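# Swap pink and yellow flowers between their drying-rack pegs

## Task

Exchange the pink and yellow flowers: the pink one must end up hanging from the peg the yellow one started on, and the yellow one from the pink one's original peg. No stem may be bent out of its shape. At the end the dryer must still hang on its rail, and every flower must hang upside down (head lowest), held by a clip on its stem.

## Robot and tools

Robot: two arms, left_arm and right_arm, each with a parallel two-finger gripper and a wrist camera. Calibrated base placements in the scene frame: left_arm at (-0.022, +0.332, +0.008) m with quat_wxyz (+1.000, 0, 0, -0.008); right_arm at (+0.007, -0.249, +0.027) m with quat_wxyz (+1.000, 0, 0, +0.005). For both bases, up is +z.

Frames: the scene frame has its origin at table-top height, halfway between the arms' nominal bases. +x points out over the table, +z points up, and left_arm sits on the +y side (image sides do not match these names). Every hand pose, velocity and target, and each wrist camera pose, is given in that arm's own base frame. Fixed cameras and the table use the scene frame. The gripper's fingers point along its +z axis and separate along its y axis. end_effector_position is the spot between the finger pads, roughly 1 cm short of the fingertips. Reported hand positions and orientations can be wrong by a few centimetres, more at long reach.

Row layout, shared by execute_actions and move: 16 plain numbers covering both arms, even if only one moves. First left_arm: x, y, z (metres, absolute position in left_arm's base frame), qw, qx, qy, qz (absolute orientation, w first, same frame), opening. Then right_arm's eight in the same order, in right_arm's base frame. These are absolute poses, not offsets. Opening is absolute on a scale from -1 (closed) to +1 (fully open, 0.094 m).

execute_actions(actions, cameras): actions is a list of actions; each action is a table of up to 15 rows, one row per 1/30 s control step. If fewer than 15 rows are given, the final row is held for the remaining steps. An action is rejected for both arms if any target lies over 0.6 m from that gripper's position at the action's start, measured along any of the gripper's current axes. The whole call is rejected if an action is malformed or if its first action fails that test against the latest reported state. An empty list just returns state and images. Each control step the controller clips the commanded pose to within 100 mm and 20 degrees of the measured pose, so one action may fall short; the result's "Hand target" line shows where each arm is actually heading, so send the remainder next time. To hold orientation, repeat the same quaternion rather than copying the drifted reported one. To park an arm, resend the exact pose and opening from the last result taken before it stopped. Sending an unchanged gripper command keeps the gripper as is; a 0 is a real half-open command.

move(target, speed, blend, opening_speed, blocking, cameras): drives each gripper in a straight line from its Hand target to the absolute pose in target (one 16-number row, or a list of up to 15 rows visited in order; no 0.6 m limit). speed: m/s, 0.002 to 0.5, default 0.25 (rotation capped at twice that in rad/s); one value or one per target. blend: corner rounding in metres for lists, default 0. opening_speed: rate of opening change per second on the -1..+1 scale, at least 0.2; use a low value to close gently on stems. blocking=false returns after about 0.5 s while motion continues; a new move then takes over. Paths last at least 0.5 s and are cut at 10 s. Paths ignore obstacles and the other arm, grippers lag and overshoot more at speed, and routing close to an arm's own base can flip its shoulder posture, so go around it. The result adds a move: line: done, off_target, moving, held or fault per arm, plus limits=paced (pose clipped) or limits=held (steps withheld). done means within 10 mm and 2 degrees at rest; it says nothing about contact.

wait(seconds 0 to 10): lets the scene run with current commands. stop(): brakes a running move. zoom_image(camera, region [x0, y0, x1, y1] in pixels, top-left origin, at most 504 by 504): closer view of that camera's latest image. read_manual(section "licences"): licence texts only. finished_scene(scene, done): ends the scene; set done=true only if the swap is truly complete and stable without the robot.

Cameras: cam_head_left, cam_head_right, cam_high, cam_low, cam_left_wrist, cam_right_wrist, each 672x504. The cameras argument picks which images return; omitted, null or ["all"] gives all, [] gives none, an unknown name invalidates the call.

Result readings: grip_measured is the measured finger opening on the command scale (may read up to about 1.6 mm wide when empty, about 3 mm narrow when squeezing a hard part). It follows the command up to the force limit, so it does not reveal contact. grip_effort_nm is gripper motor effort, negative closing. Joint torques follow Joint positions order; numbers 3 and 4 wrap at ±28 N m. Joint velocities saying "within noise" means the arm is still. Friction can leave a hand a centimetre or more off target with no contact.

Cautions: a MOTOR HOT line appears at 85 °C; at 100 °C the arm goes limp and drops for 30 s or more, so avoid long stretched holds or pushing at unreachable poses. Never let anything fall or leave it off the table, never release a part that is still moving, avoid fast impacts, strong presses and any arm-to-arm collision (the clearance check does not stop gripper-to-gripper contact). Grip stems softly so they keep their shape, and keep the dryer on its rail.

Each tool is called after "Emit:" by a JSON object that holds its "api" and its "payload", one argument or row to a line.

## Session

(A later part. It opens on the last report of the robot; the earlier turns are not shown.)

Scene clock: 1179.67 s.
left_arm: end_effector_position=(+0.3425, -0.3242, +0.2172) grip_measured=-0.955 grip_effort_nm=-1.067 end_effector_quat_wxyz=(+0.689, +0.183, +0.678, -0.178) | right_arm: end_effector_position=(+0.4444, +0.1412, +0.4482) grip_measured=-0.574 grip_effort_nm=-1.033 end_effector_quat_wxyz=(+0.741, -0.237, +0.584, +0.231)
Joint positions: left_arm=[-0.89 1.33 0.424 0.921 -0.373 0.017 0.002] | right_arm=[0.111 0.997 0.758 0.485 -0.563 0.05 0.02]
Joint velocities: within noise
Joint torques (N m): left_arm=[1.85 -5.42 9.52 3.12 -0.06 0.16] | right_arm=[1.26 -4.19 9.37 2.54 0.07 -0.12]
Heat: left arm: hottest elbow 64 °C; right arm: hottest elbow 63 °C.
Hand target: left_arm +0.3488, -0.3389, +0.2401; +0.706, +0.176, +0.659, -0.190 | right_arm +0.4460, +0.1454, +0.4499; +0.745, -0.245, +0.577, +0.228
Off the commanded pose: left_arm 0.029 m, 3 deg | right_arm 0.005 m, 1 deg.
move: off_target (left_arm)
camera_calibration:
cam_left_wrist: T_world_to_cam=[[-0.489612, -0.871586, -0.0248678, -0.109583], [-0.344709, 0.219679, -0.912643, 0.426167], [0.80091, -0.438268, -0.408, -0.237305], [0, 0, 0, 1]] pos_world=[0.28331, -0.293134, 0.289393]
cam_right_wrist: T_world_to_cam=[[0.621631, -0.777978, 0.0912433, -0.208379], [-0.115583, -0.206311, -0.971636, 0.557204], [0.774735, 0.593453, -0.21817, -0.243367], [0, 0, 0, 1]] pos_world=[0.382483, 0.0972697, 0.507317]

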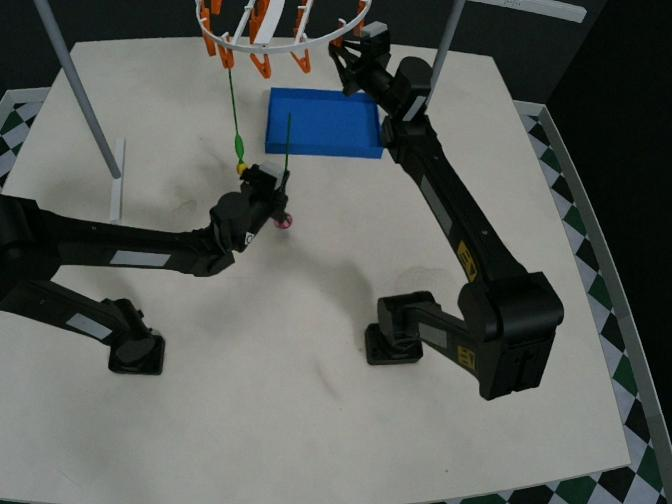

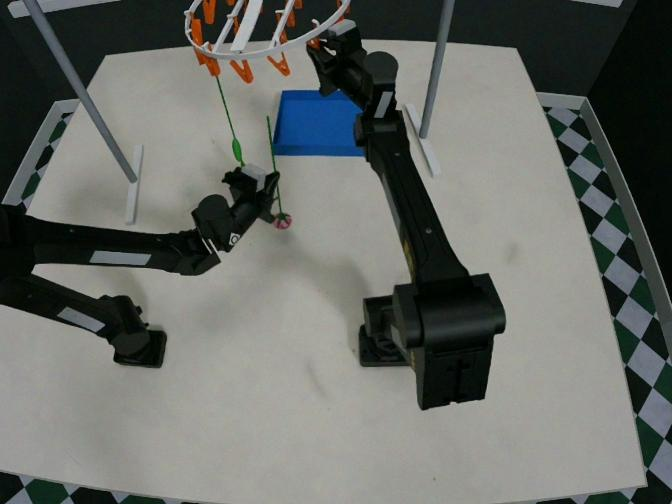

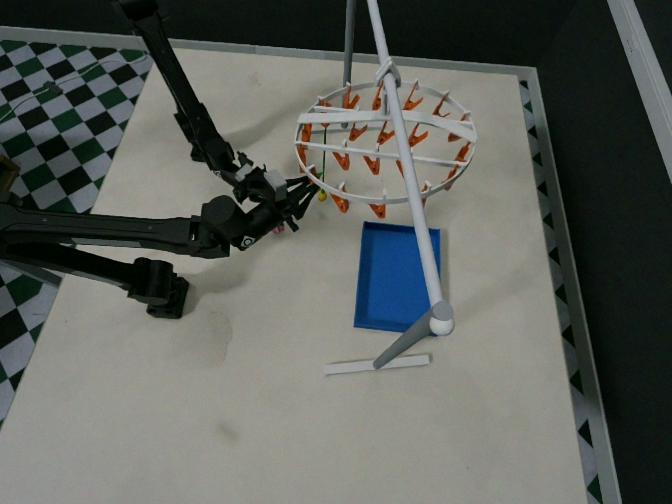

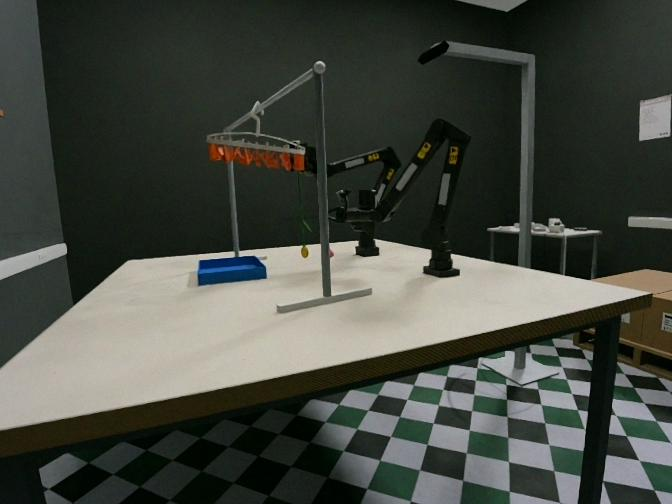

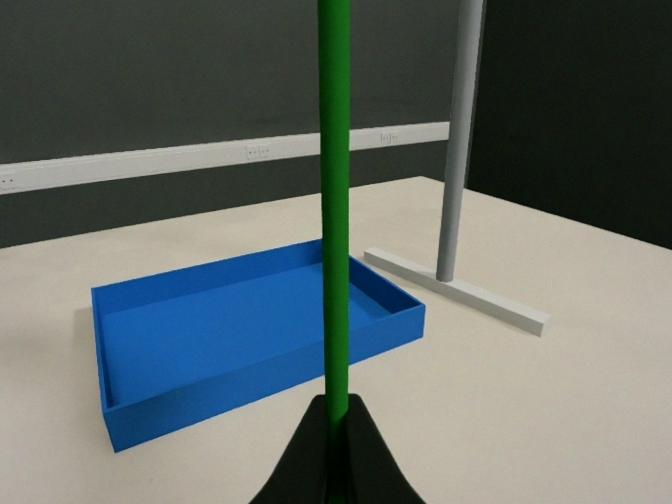

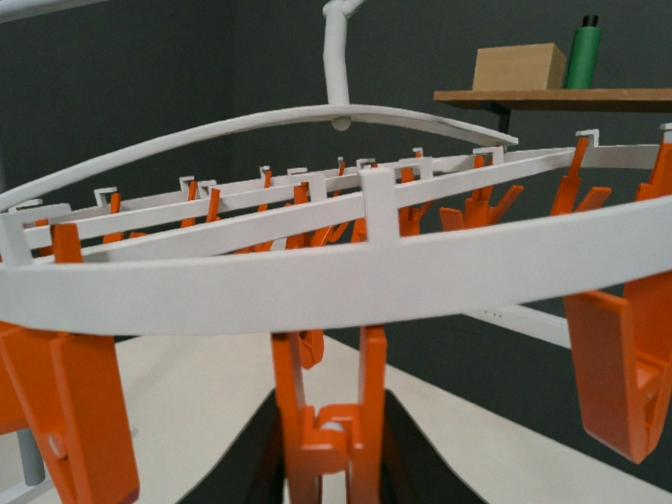

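Emit:
{"api": "move", "payload": {
  "target": [
    [0.440, -0.395, 0.240, 0.7318, 0.1689, 0.6305, -0.1961, -1.0, 0.4460, 0.1455, 0.450, 0.7463, -0.2452, 0.5776, 0.2281, -0.72]
  ],
  "speed": 0.08
}}

Emit:
{"api": "zoom_image", "payload": {
  "camera": "cam_head_left",
  "region": [290, 40, 370, 200]
}}

Emit:
{"api": "zoom_image", "payload": {
  "camera": "cam_head_right",
  "region": [270, 40, 350, 200]
}}

Scene clock: 1233.30 s.
left_arm: end_effector_position=(+0.4252, -0.3884, +0.2197) grip_measured=-0.955 grip_effort_nm=-1.062 end_effector_quat_wxyz=(+0.714, +0.180, +0.649, -0.193) | right_arm: end_effector_position=(+0.4443, +0.1412, +0.4483) grip_measured=-0.574 grip_effort_nm=-1.038 end_effector_quat_wxyz=(+0.741, -0.237, +0.584, +0.231)
Joint positions: left_arm=[-0.825 1.625 0.687 1.036 -0.29 0.034 0.002] | right_arm=[0.111 0.997 0.758 0.485 -0.563 0.05 0.02]
Joint velocities: within noise
Joint torques (N m): left_arm=[3.37 -9.05 9.09 2.92 0.17 0.17] | right_arm=[1.32 -4.07 9.35 2.51 0.08 -0.11]
Heat: left arm: hottest elbow 62 °C; right arm: hottest elbow 60 °C.
Hand target: left_arm +0.4388, -0.3939, +0.2399; +0.732, +0.169, +0.631, -0.196 | right_arm +0.4459, +0.1454, +0.4500; +0.745, -0.245, +0.577, +0.228
Off the commanded pose: left_arm 0.026 m, 3 deg | right_arm 0.005 m, 1 deg.
move: off_target (left_arm)
camera_calibration:
cam_left_wrist: T_world_to_cam=[[-0.502511, -0.864349, -0.0195691, -0.117864], [-0.280199, 0.18423, -0.942098, 0.436383], [0.817907, -0.467931, -0.334767, -0.365451], [0, 0, 0, 1]] pos_world=[0.361951, -0.353276, 0.286468]
cam_right_wrist: T_world_to_cam=[[0.621597, -0.777981, 0.0914463, -0.208451], [-0.115215, -0.20627, -0.971688, 0.557134], [0.774818, 0.593462, -0.217852, -0.243513], [0, 0, 0, 1]] pos_world=[0.382441, 0.097265, 0.507373]

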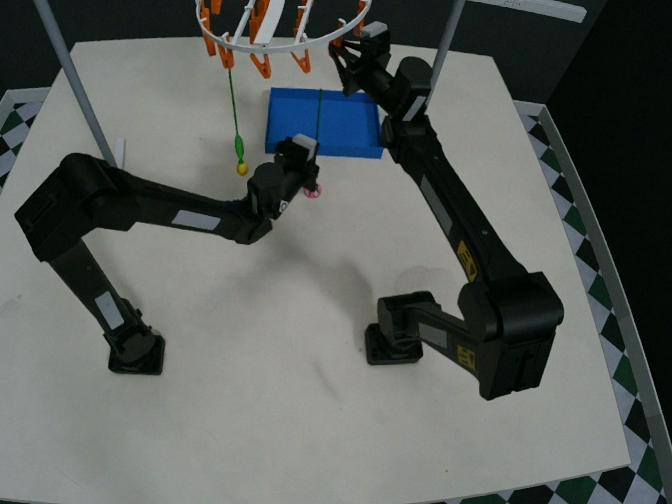

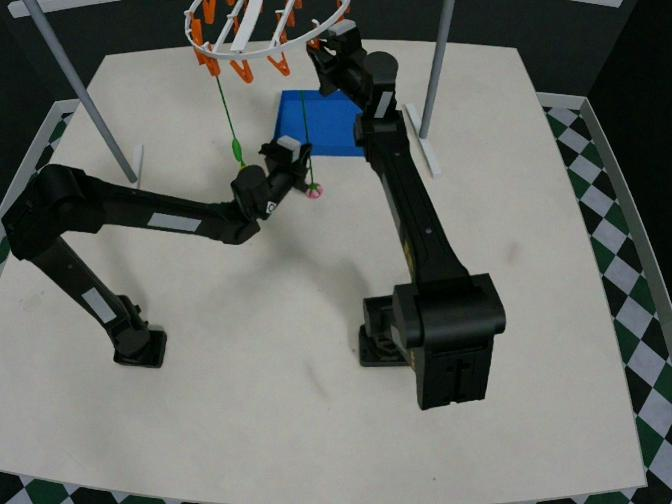

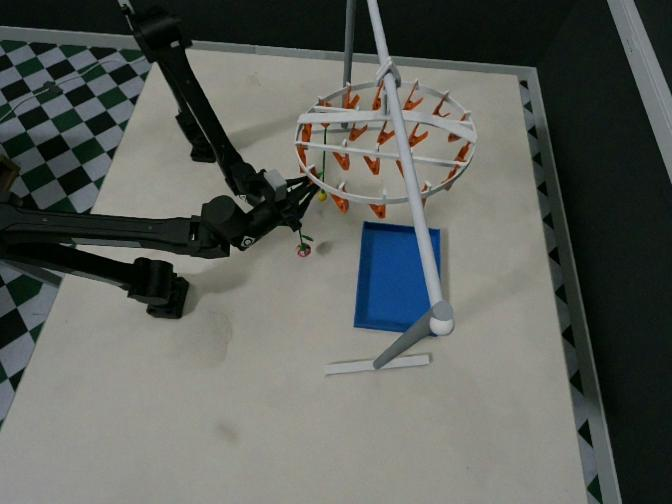

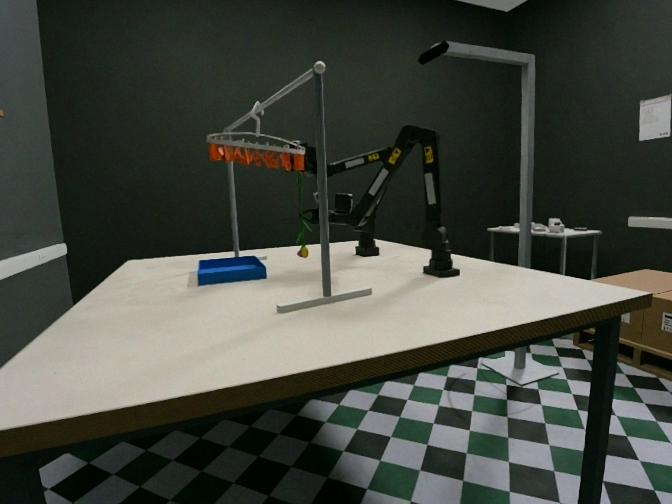

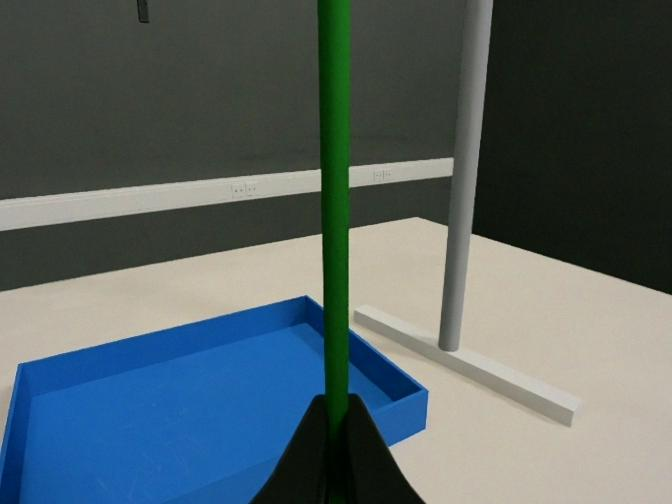

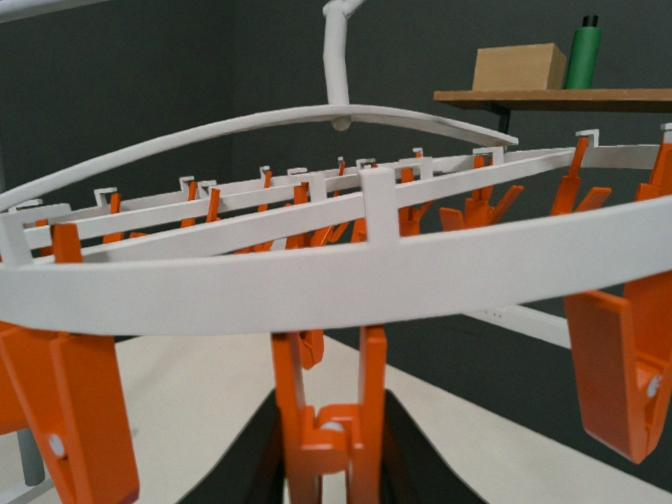

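Scaled by 3.150 from the camera's 672x504 image, which has a finer 960x720 frame.

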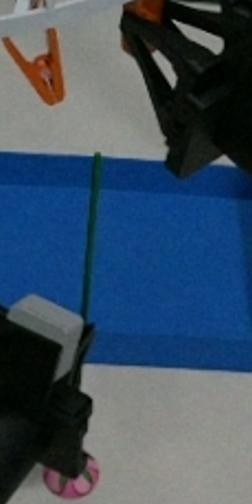

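Scaled by 3.150 from the camera's 672x504 image, which has a finer 960x720 frame.

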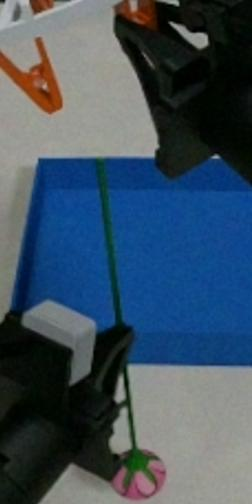

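Emit:
{"api": "move", "payload": {
  "target": [
    [0.500, -0.411, 0.245, 0.7318, 0.1689, 0.6305, -0.1961, -1.0, 0.4460, 0.1455, 0.450, 0.7463, -0.2452, 0.5776, 0.2281, -0.72]
  ],
  "speed": 0.06,
  "cameras": ["cam_head_left", "cam_head_right", "cam_high", "cam_right_wrist", "cam_low"]
}}

Emit:
{"api": "zoom_image", "payload": {
  "camera": "cam_head_left",
  "region": [310, 40, 350, 80]
}}

Emit:
{"api": "zoom_image", "payload": {
  "camera": "cam_head_right",
  "region": [290, 40, 330, 80]
}}

Emit:
{"api": "zoom_image", "payload": {
  "camera": "cam_high",
  "region": [285, 160, 335, 210]
}}

Scene clock: 1247.50 s.
left_arm: end_effector_position=(+0.4840, -0.4051, +0.2320) grip_measured=-0.955 grip_effort_nm=-1.067 end_effector_quat_wxyz=(+0.724, +0.177, +0.638, -0.195) | right_arm: end_effector_position=(+0.4443, +0.1412, +0.4483) grip_measured=-0.574 grip_effort_nm=-1.033 end_effector_quat_wxyz=(+0.741, -0.237, +0.584, +0.231)
Joint positions: left_arm=[-0.756 1.72 0.845 1.001 -0.222 0.035 0.002] | right_arm=[0.111 0.997 0.758 0.485 -0.563 0.05 0.02]
Joint velocities: within noise
Joint torques (N m): left_arm=[3.66 -10.87 9.73 1.77 0.16 0.04] | right_arm=[1.32 -4.25 9.36 2.5 0.07 -0.12]
Heat: left arm: hottest elbow 61 °C; right arm: hottest elbow 60 °C.
Hand target: left_arm +0.4990, -0.4102, +0.2451; +0.732, +0.169, +0.630, -0.196 | right_arm +0.4459, +0.1454, +0.4500; +0.745, -0.245, +0.577, +0.228
Off the commanded pose: left_arm 0.021 m, 2 deg | right_arm 0.005 m, 1 deg.
move: off_target (left_arm)
camera_calibration:
cam_right_wrist: T_world_to_cam=[[0.621597, -0.777981, 0.0914463, -0.208451], [-0.115215, -0.20627, -0.971688, 0.557134], [0.774818, 0.593462, -0.217852, -0.243513], [0, 0, 0, 1]] pos_world=[0.382441, 0.097265, 0.507373]
Images, in order (width x height): cam_head_left 672x504, cam_head_right 672x504, cam_high 672x504, cam_low 672x504, cam_right_wrist 672x504.

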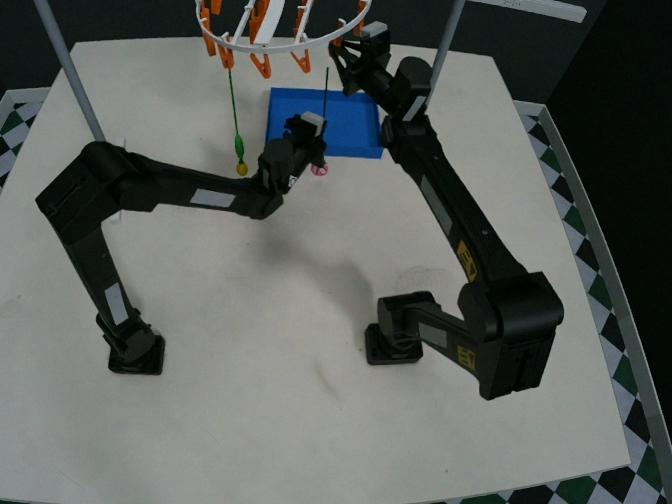

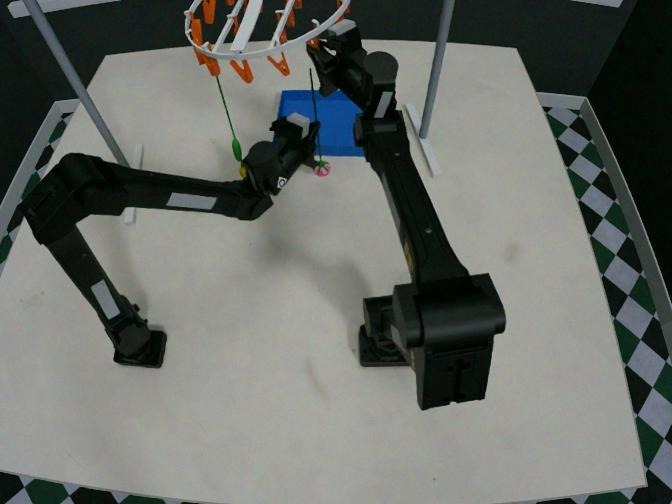

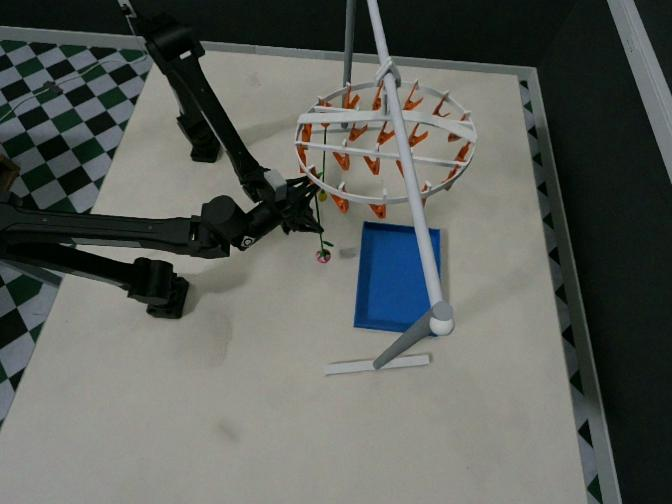

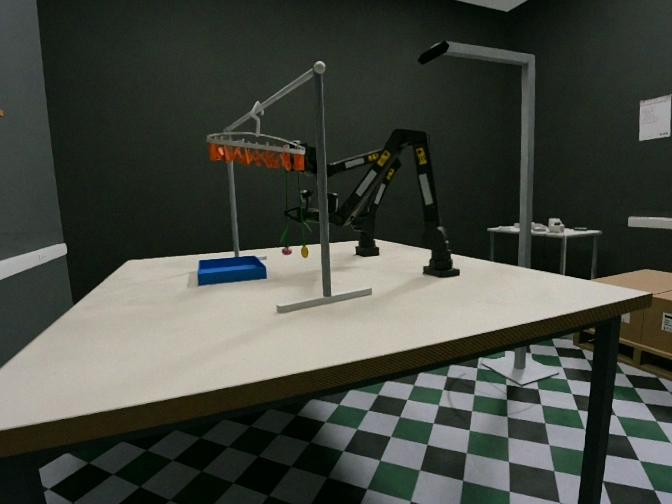

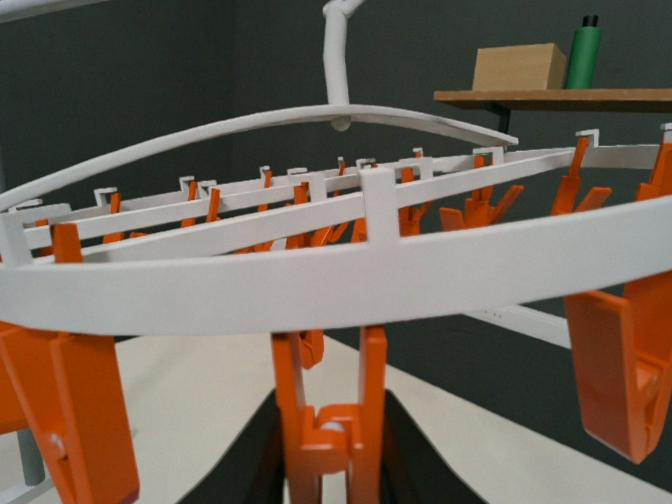

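Scaled by 12.600 from the camera's 672x504 image, which has a finer 960x720 frame.

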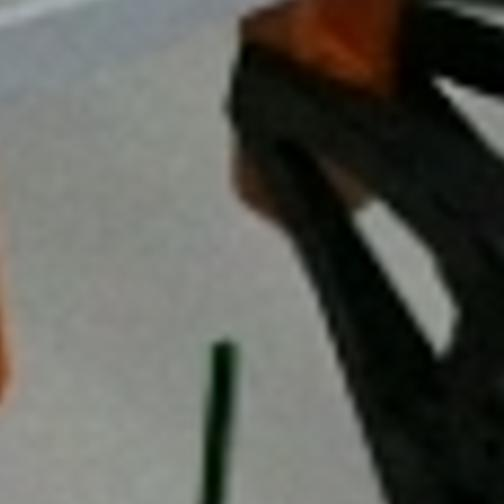

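Scaled by 12.600 from the camera's 672x504 image, which has a finer 960x720 frame.

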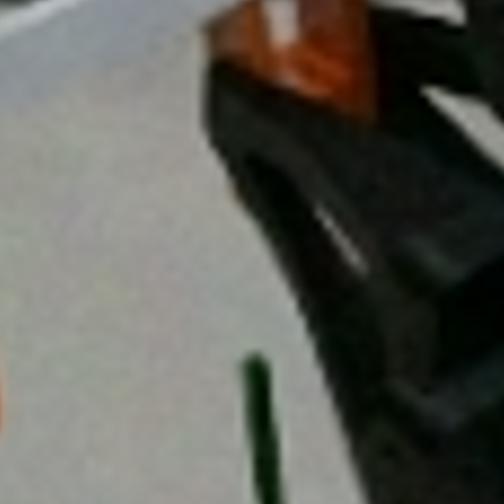

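Scaled by 10.080 from the camera's 672x504 image, which has a finer 960x720 frame.

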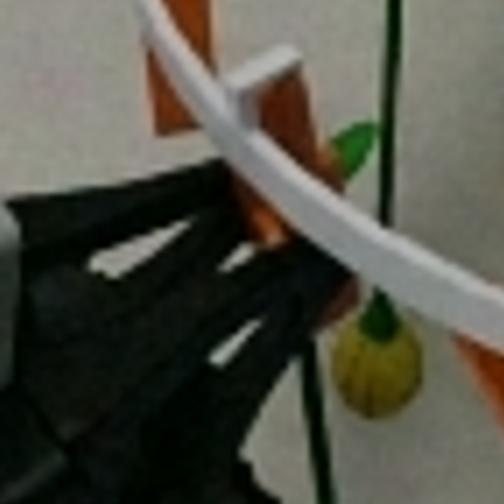

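Emit:
{"api": "move", "payload": {
  "target": [0.508, -0.4125, 0.249, 0.7318, 0.1689, 0.6305, -0.1961, -1.0, 0.4460, 0.1455, 0.450, 0.7463, -0.2452, 0.5776, 0.2281, -0.72],
  "speed": 0.02,
  "cameras": ["cam_head_left", "cam_head_right", "cam_high", "cam_right_wrist"]
}}

Emit:
{"api": "zoom_image", "payload": {
  "camera": "cam_head_left",
  "region": [310, 40, 350, 80]
}}

Emit:
{"api": "zoom_image", "payload": {
  "camera": "cam_head_right",
  "region": [290, 40, 330, 80]
}}

Emit:
{"api": "zoom_image", "payload": {
  "camera": "cam_right_wrist",
  "region": [240, 360, 430, 504]
}}

Scene clock: 1279.43 s.
left_arm: end_effector_position=(+0.4916, -0.4073, +0.2358) grip_measured=-0.955 grip_effort_nm=-1.062 end_effector_quat_wxyz=(+0.724, +0.177, +0.638, -0.194) | right_arm: end_effector_position=(+0.4443, +0.1412, +0.4483) grip_measured=-0.574 grip_effort_nm=-1.028 end_effector_quat_wxyz=(+0.741, -0.237, +0.584, +0.231)
Joint positions: left_arm=[-0.748 1.725 0.868 0.983 -0.213 0.035 0.002] | right_arm=[0.111 0.997 0.758 0.485 -0.563 0.05 0.02]
Joint velocities: within noise
Joint torques (N m): left_arm=[3.31 -11.63 9.81 1.72 0.17 0.02] | right_arm=[1.38 -4.25 9.33 2.47 0.08 -0.11]
Heat: left arm: hottest elbow 63 °C; right arm: hottest elbow 58 °C.
Hand target: left_arm +0.5070, -0.4117, +0.2491; +0.732, +0.169, +0.630, -0.196 | right_arm +0.4459, +0.1454, +0.4500; +0.745, -0.245, +0.577, +0.228
Off the commanded pose: left_arm 0.022 m, 2 deg | right_arm 0.005 m, 1 deg.
move: off_target (left_arm)
camera_calibration:
cam_right_wrist: T_world_to_cam=[[0.621597, -0.777981, 0.0914463, -0.208451], [-0.115215, -0.20627, -0.971688, 0.557134], [0.774818, 0.593462, -0.217852, -0.243513], [0, 0, 0, 1]] pos_world=[0.382441, 0.097265, 0.507373]
Images, in order (width x height): cam_head_left 672x504, cam_head_right 672x504, cam_high 672x504, cam_right_wrist 672x504.

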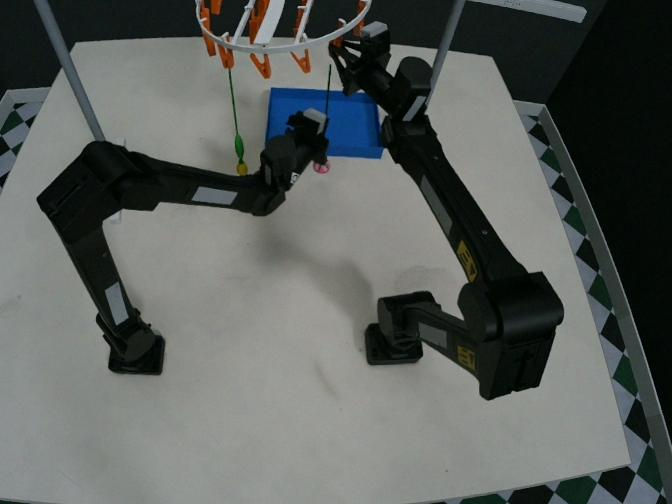

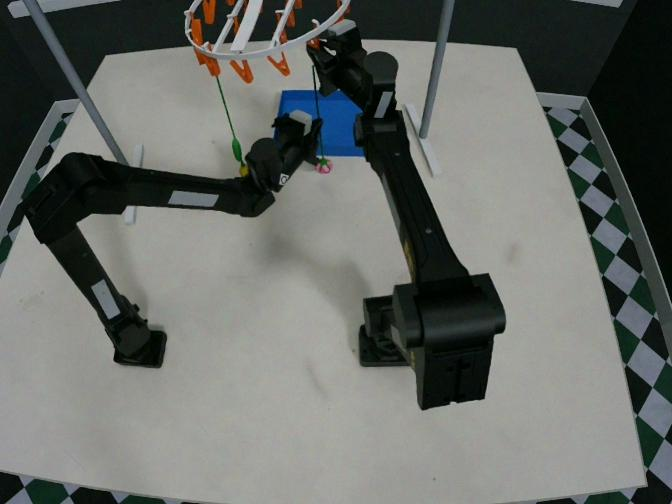

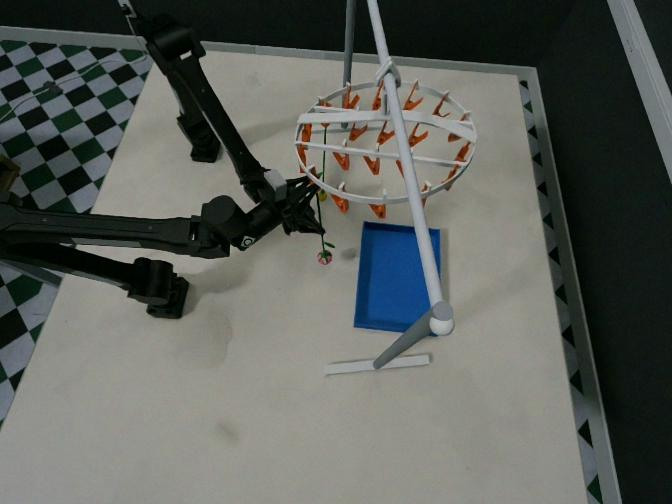

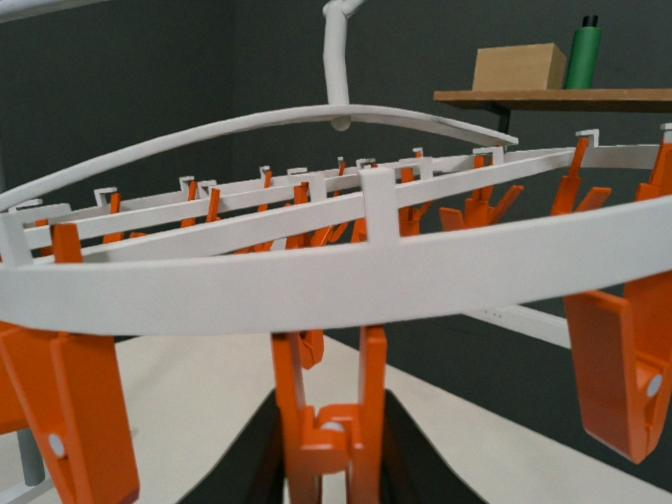

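Scaled by 12.600 from the camera's 672x504 image, which has a finer 960x720 frame.

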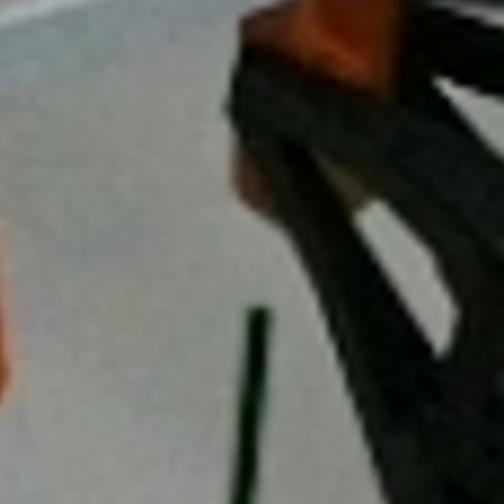

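Scaled by 12.600 from the camera's 672x504 image, which has a finer 960x720 frame.

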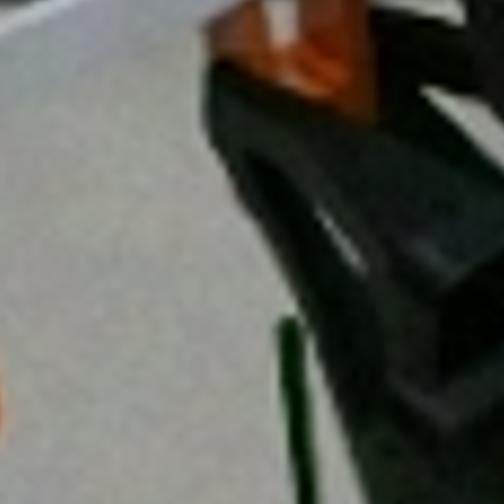

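Scaled by 2.653 from the camera's 672x504 image, which has a finer 960x720 frame.

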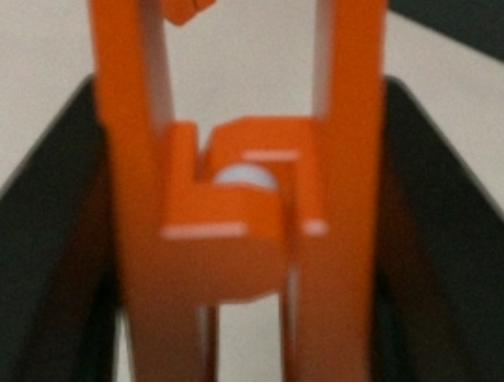

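Emit:
{"api": "move", "payload": {
  "target": [0.5245, -0.4060, 0.254, 0.7318, 0.1689, 0.6305, -0.1961, -1.0, 0.4460, 0.1455, 0.450, 0.7463, -0.2452, 0.5776, 0.2281, -0.72],
  "speed": 0.025,
  "cameras": ["cam_head_left", "cam_head_right", "cam_right_wrist"]
}}

Emit:
{"api": "zoom_image", "payload": {
  "camera": "cam_right_wrist",
  "region": [240, 360, 430, 504]
}}

Emit:
{"api": "zoom_image", "payload": {
  "camera": "cam_head_left",
  "region": [310, 40, 350, 80]
}}

Scene clock: 1330.17 s.
left_arm: end_effector_position=(+0.5078, -0.4011, +0.2402) grip_measured=-0.955 grip_effort_nm=-1.067 end_effector_quat_wxyz=(+0.724, +0.178, +0.638, -0.193) | right_arm: end_effector_position=(+0.4443, +0.1412, +0.4483) grip_measured=-0.574 grip_effort_nm=-1.033 end_effector_quat_wxyz=(+0.741, -0.237, +0.584, +0.231)
Joint positions: left_arm=[-0.716 1.73 0.894 0.96 -0.182 0.035 0.002] | right_arm=[0.111 0.997 0.758 0.485 -0.563 0.05 0.02]
Joint velocities: within noise
Joint torques (N m): left_arm=[3.37 -10.99 10.07 1.8 0.17 -0.04] | right_arm=[1.26 -4.19 9.36 2.5 0.09 -0.11]
Heat: left arm: hottest elbow 63 °C; right arm: hottest elbow 57 °C.
Hand target: left_arm +0.5233, -0.4051, +0.2542; +0.732, +0.169, +0.630, -0.196 | right_arm +0.4459, +0.1454, +0.4500; +0.745, -0.245, +0.577, +0.228
Off the commanded pose: left_arm 0.022 m, 2 deg | right_arm 0.005 m, 1 deg.
move: off_target (left_arm)
camera_calibration:
cam_right_wrist: T_world_to_cam=[[0.621597, -0.777981, 0.0914463, -0.208451], [-0.115215, -0.20627, -0.971688, 0.557134], [0.774818, 0.593462, -0.217852, -0.243513], [0, 0, 0, 1]] pos_world=[0.382441, 0.097265, 0.507373]
Images, in order (width x height): cam_head_left 672x504, cam_head_right 672x504, cam_right_wrist 672x504.

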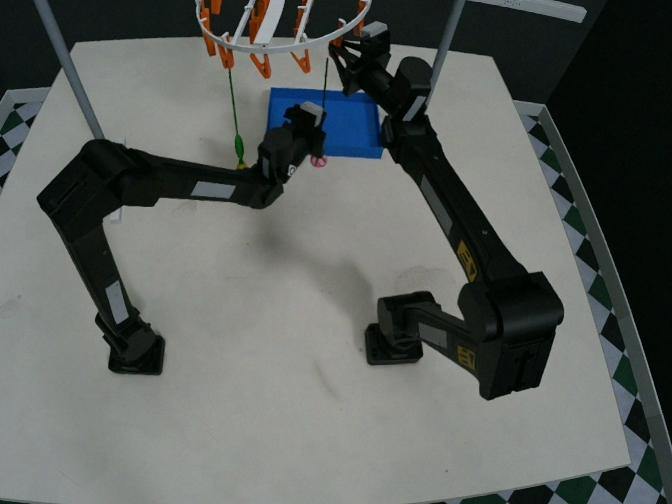

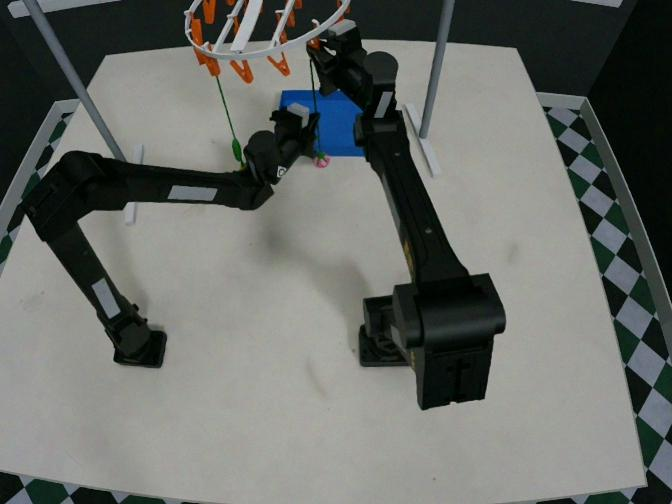

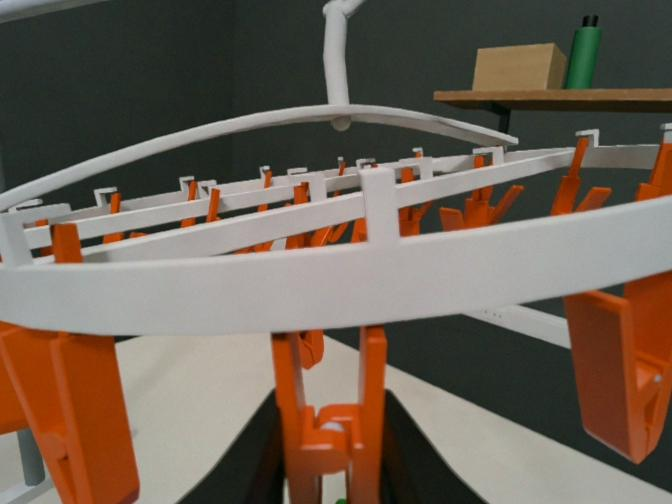

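Scaled by 2.653 from the camera's 672x504 image, which has a finer 960x720 frame.

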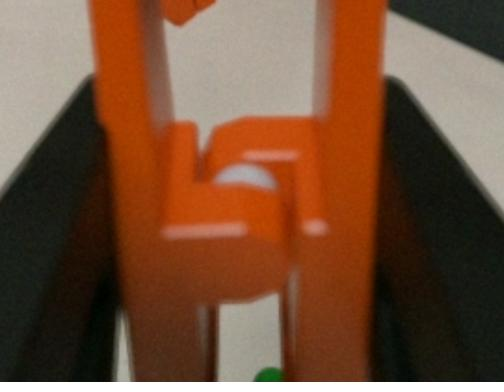

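Scaled by 12.600 from the camera's 672x504 image, which has a finer 960x720 frame.

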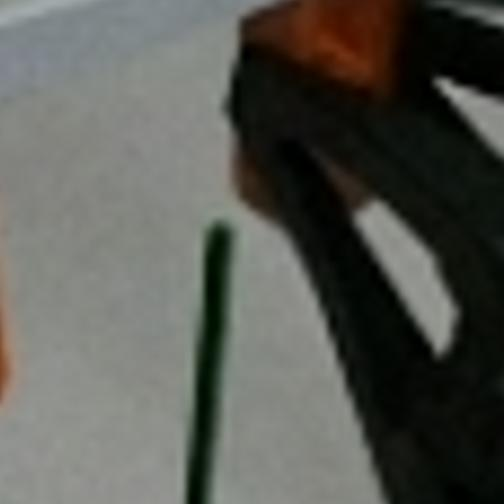

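Emit:
{"api": "zoom_image", "payload": {
  "camera": "cam_head_right",
  "region": [290, 40, 330, 80]
}}

Scaled by 12.600 from the camera's 672x504 image, which has a finer 960x720 frame.

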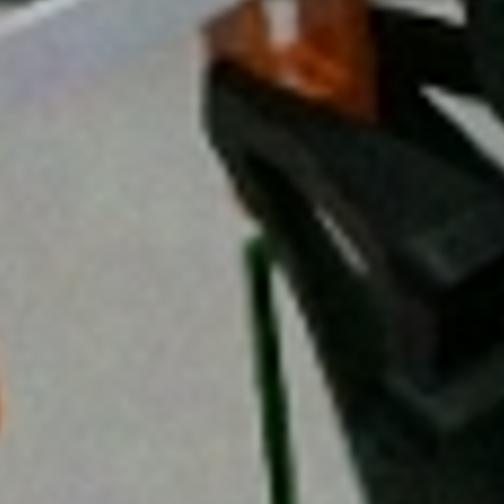

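Emit:
{"api": "move", "payload": {
  "target": [0.5105, -0.4110, 0.256, 0.7318, 0.1689, 0.6305, -0.1961, -1.0, 0.4460, 0.1455, 0.450, 0.7463, -0.2452, 0.5776, 0.2281, -0.72],
  "speed": 0.02,
  "cameras": ["cam_head_left", "cam_head_right", "cam_right_wrist"]
}}

Emit:
{"api": "zoom_image", "payload": {
  "camera": "cam_head_left",
  "region": [310, 40, 350, 80]
}}

Emit:
{"api": "zoom_image", "payload": {
  "camera": "cam_head_right",
  "region": [290, 40, 330, 80]
}}

Scene clock: 1350.67 s.
left_arm: end_effector_position=(+0.5085, -0.3998, +0.2401) grip_measured=-0.955 grip_effort_nm=-1.062 end_effector_quat_wxyz=(+0.725, +0.172, +0.640, -0.187) | right_arm: end_effector_position=(+0.4445, +0.1412, +0.4481) grip_measured=-0.574 grip_effort_nm=-1.038 end_effector_quat_wxyz=(+0.741, -0.237, +0.584, +0.231)
Joint positions: left_arm=[-0.719 1.73 0.895 0.96 -0.201 0.035 0.002] | right_arm=[0.111 0.997 0.758 0.485 -0.563 0.05 0.02]
Joint velocities: within noise
Joint torques (N m): left_arm=[1.73 -12.45 8.69 1.78 -0.05 0] | right_arm=[1.26 -4.13 9.36 2.54 0.07 -0.11]
Heat: left arm: hottest elbow 63 °C; right arm: hottest elbow 57 °C.
Hand target: left_arm +0.5099, -0.4105, +0.2561; +0.732, +0.169, +0.630, -0.196 | right_arm +0.4460, +0.1454, +0.4499; +0.745, -0.245, +0.577, +0.228
Off the commanded pose: left_arm 0.020 m, 2 deg | right_arm 0.005 m, 1 deg.
move: off_target (left_arm)
camera_calibration:
cam_right_wrist: T_world_to_cam=[[0.621631, -0.777978, 0.0912433, -0.208425], [-0.115583, -0.206311, -0.971636, 0.557135], [0.774735, 0.593453, -0.21817, -0.243469], [0, 0, 0, 1]] pos_world=[0.382584, 0.0972808, 0.507232]
Images, in order (width x height): cam_head_left 672x504, cam_head_right 672x504, cam_right_wrist 672x504.

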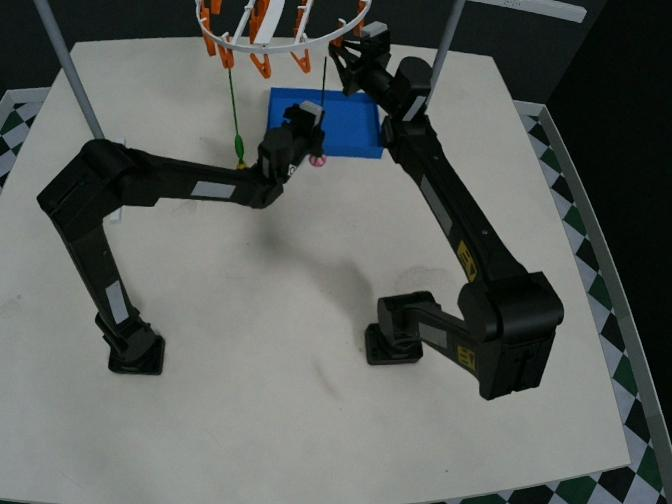

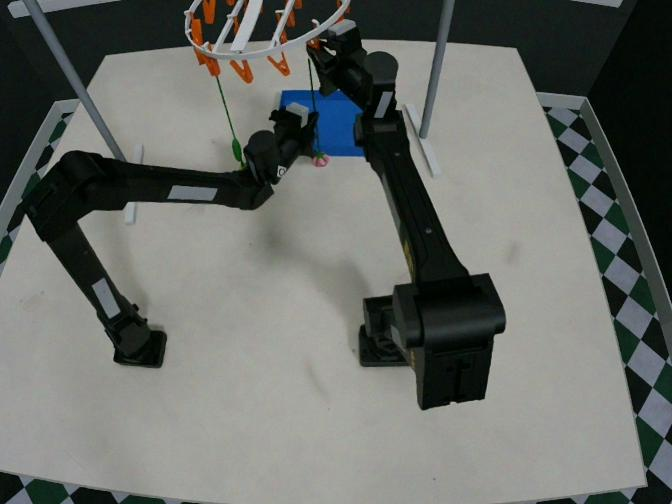

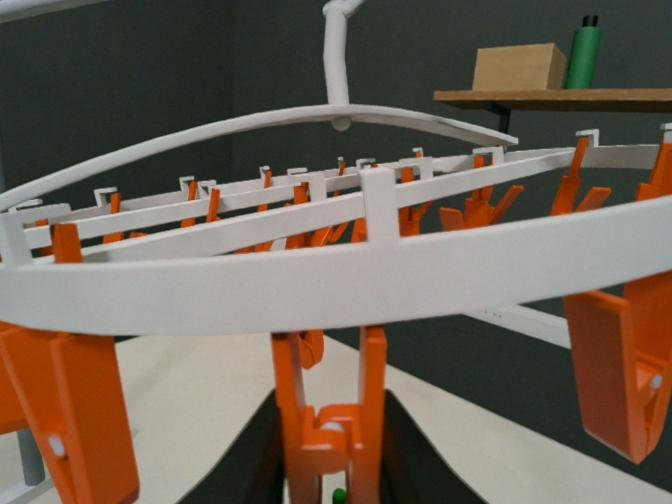

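Scaled by 12.600 from the camera's 672x504 image, which has a finer 960x720 frame.

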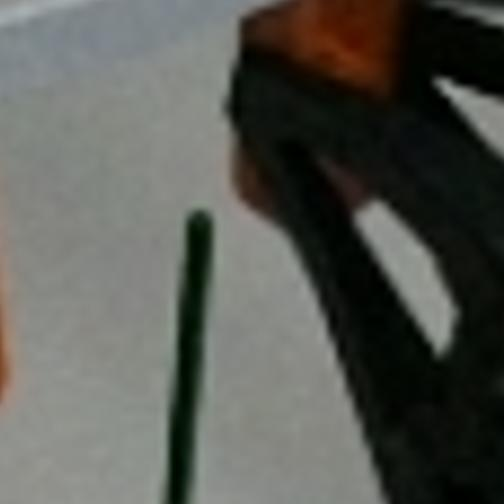

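Scaled by 12.600 from the camera's 672x504 image, which has a finer 960x720 frame.

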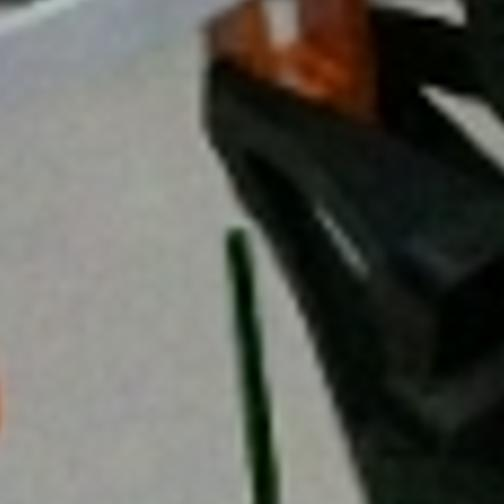

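Emit:
{"api": "move", "payload": {
  "target": [0.5000, -0.4110, 0.254, 0.7318, 0.1689, 0.6305, -0.1961, -1.0, 0.4460, 0.1455, 0.450, 0.7463, -0.2452, 0.5776, 0.2281, -0.72],
  "speed": 0.02,
  "cameras": ["cam_head_left", "cam_head_right", "cam_right_wrist"]
}}

Emit:
{"api": "zoom_image", "payload": {
  "camera": "cam_head_left",
  "region": [310, 40, 350, 80]
}}

Emit:
{"api": "zoom_image", "payload": {
  "camera": "cam_head_right",
  "region": [290, 40, 330, 80]
}}

Emit:
{"api": "zoom_image", "payload": {
  "camera": "cam_right_wrist",
  "region": [240, 360, 430, 504]
}}

Scene clock: 1355.03 s.
left_arm: end_effector_position=(+0.5038, -0.4051, +0.2401) grip_measured=-0.955 grip_effort_nm=-1.067 end_effector_quat_wxyz=(+0.725, +0.172, +0.640, -0.188) | right_arm: end_effector_position=(+0.4445, +0.1412, +0.4481) grip_measured=-0.574 grip_effort_nm=-1.033 end_effector_quat_wxyz=(+0.741, -0.237, +0.584, +0.231)
Joint positions: left_arm=[-0.733 1.73 0.895 0.96 -0.215 0.035 0.002] | right_arm=[0.111 0.997 0.758 0.485 -0.563 0.05 0.02]
Joint velocities: within noise
Joint torques (N m): left_arm=[1.67 -13.27 7.12 2.33 -0.04 0.03] | right_arm=[1.26 -4.25 9.33 2.51 0.07 -0.11]
Heat: left arm: hottest elbow 63 °C; right arm: hottest elbow 57 °C.
Hand target: left_arm +0.4999, -0.4109, +0.2540; +0.732, +0.169, +0.630, -0.196 | right_arm +0.4460, +0.1454, +0.4499; +0.745, -0.245, +0.577, +0.228
Off the commanded pose: left_arm 0.016 m, 2 deg | right_arm 0.005 m, 1 deg.
move: off_target (left_arm)
camera_calibration:
cam_right_wrist: T_world_to_cam=[[0.621631, -0.777978, 0.0912433, -0.208425], [-0.115583, -0.206311, -0.971636, 0.557135], [0.774735, 0.593453, -0.21817, -0.243469], [0, 0, 0, 1]] pos_world=[0.382584, 0.0972808, 0.507232]
Images, in order (width x height): cam_head_left 672x504, cam_head_right 672x504, cam_right_wrist 672x504.

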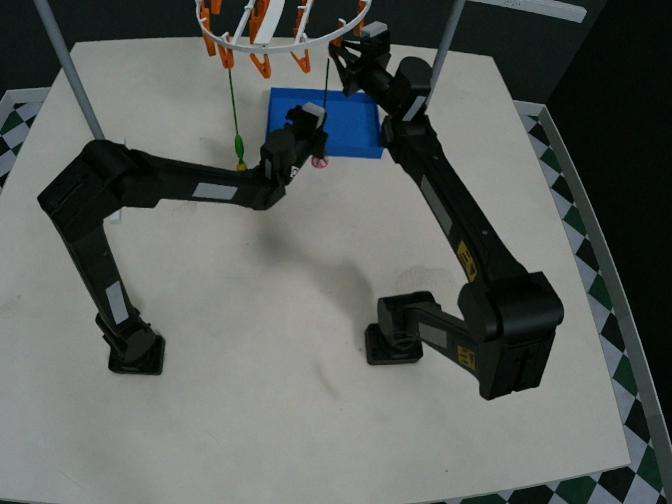

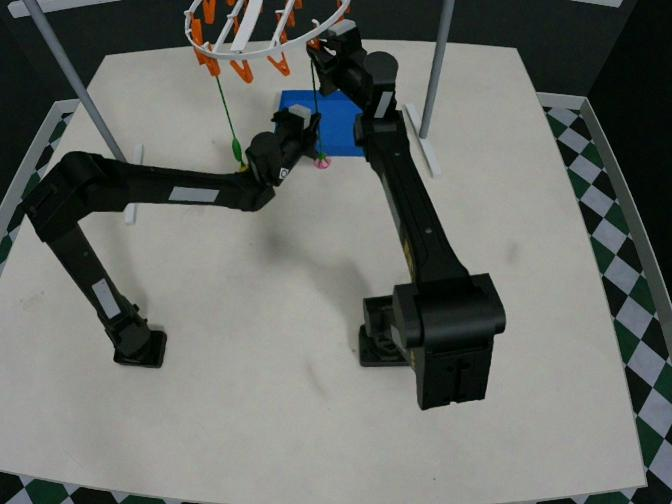

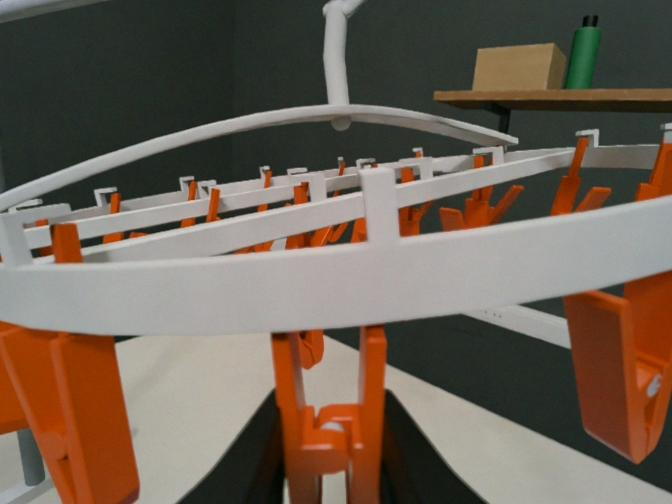

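Scaled by 12.600 from the camera's 672x504 image, which has a finer 960x720 frame.

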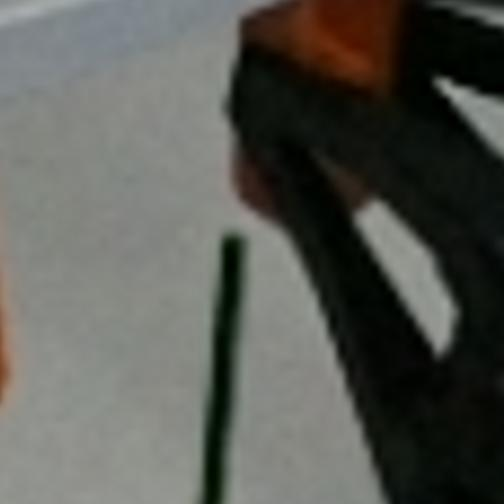

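Scaled by 12.600 from the camera's 672x504 image, which has a finer 960x720 frame.

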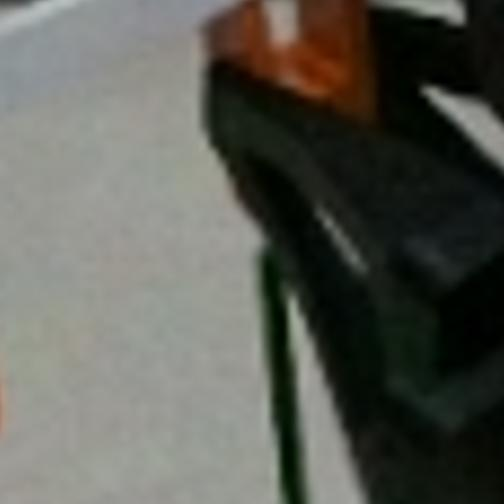

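Scaled by 2.653 from the camera's 672x504 image, which has a finer 960x720 frame.

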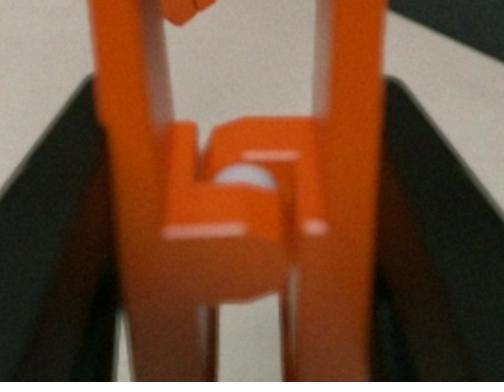

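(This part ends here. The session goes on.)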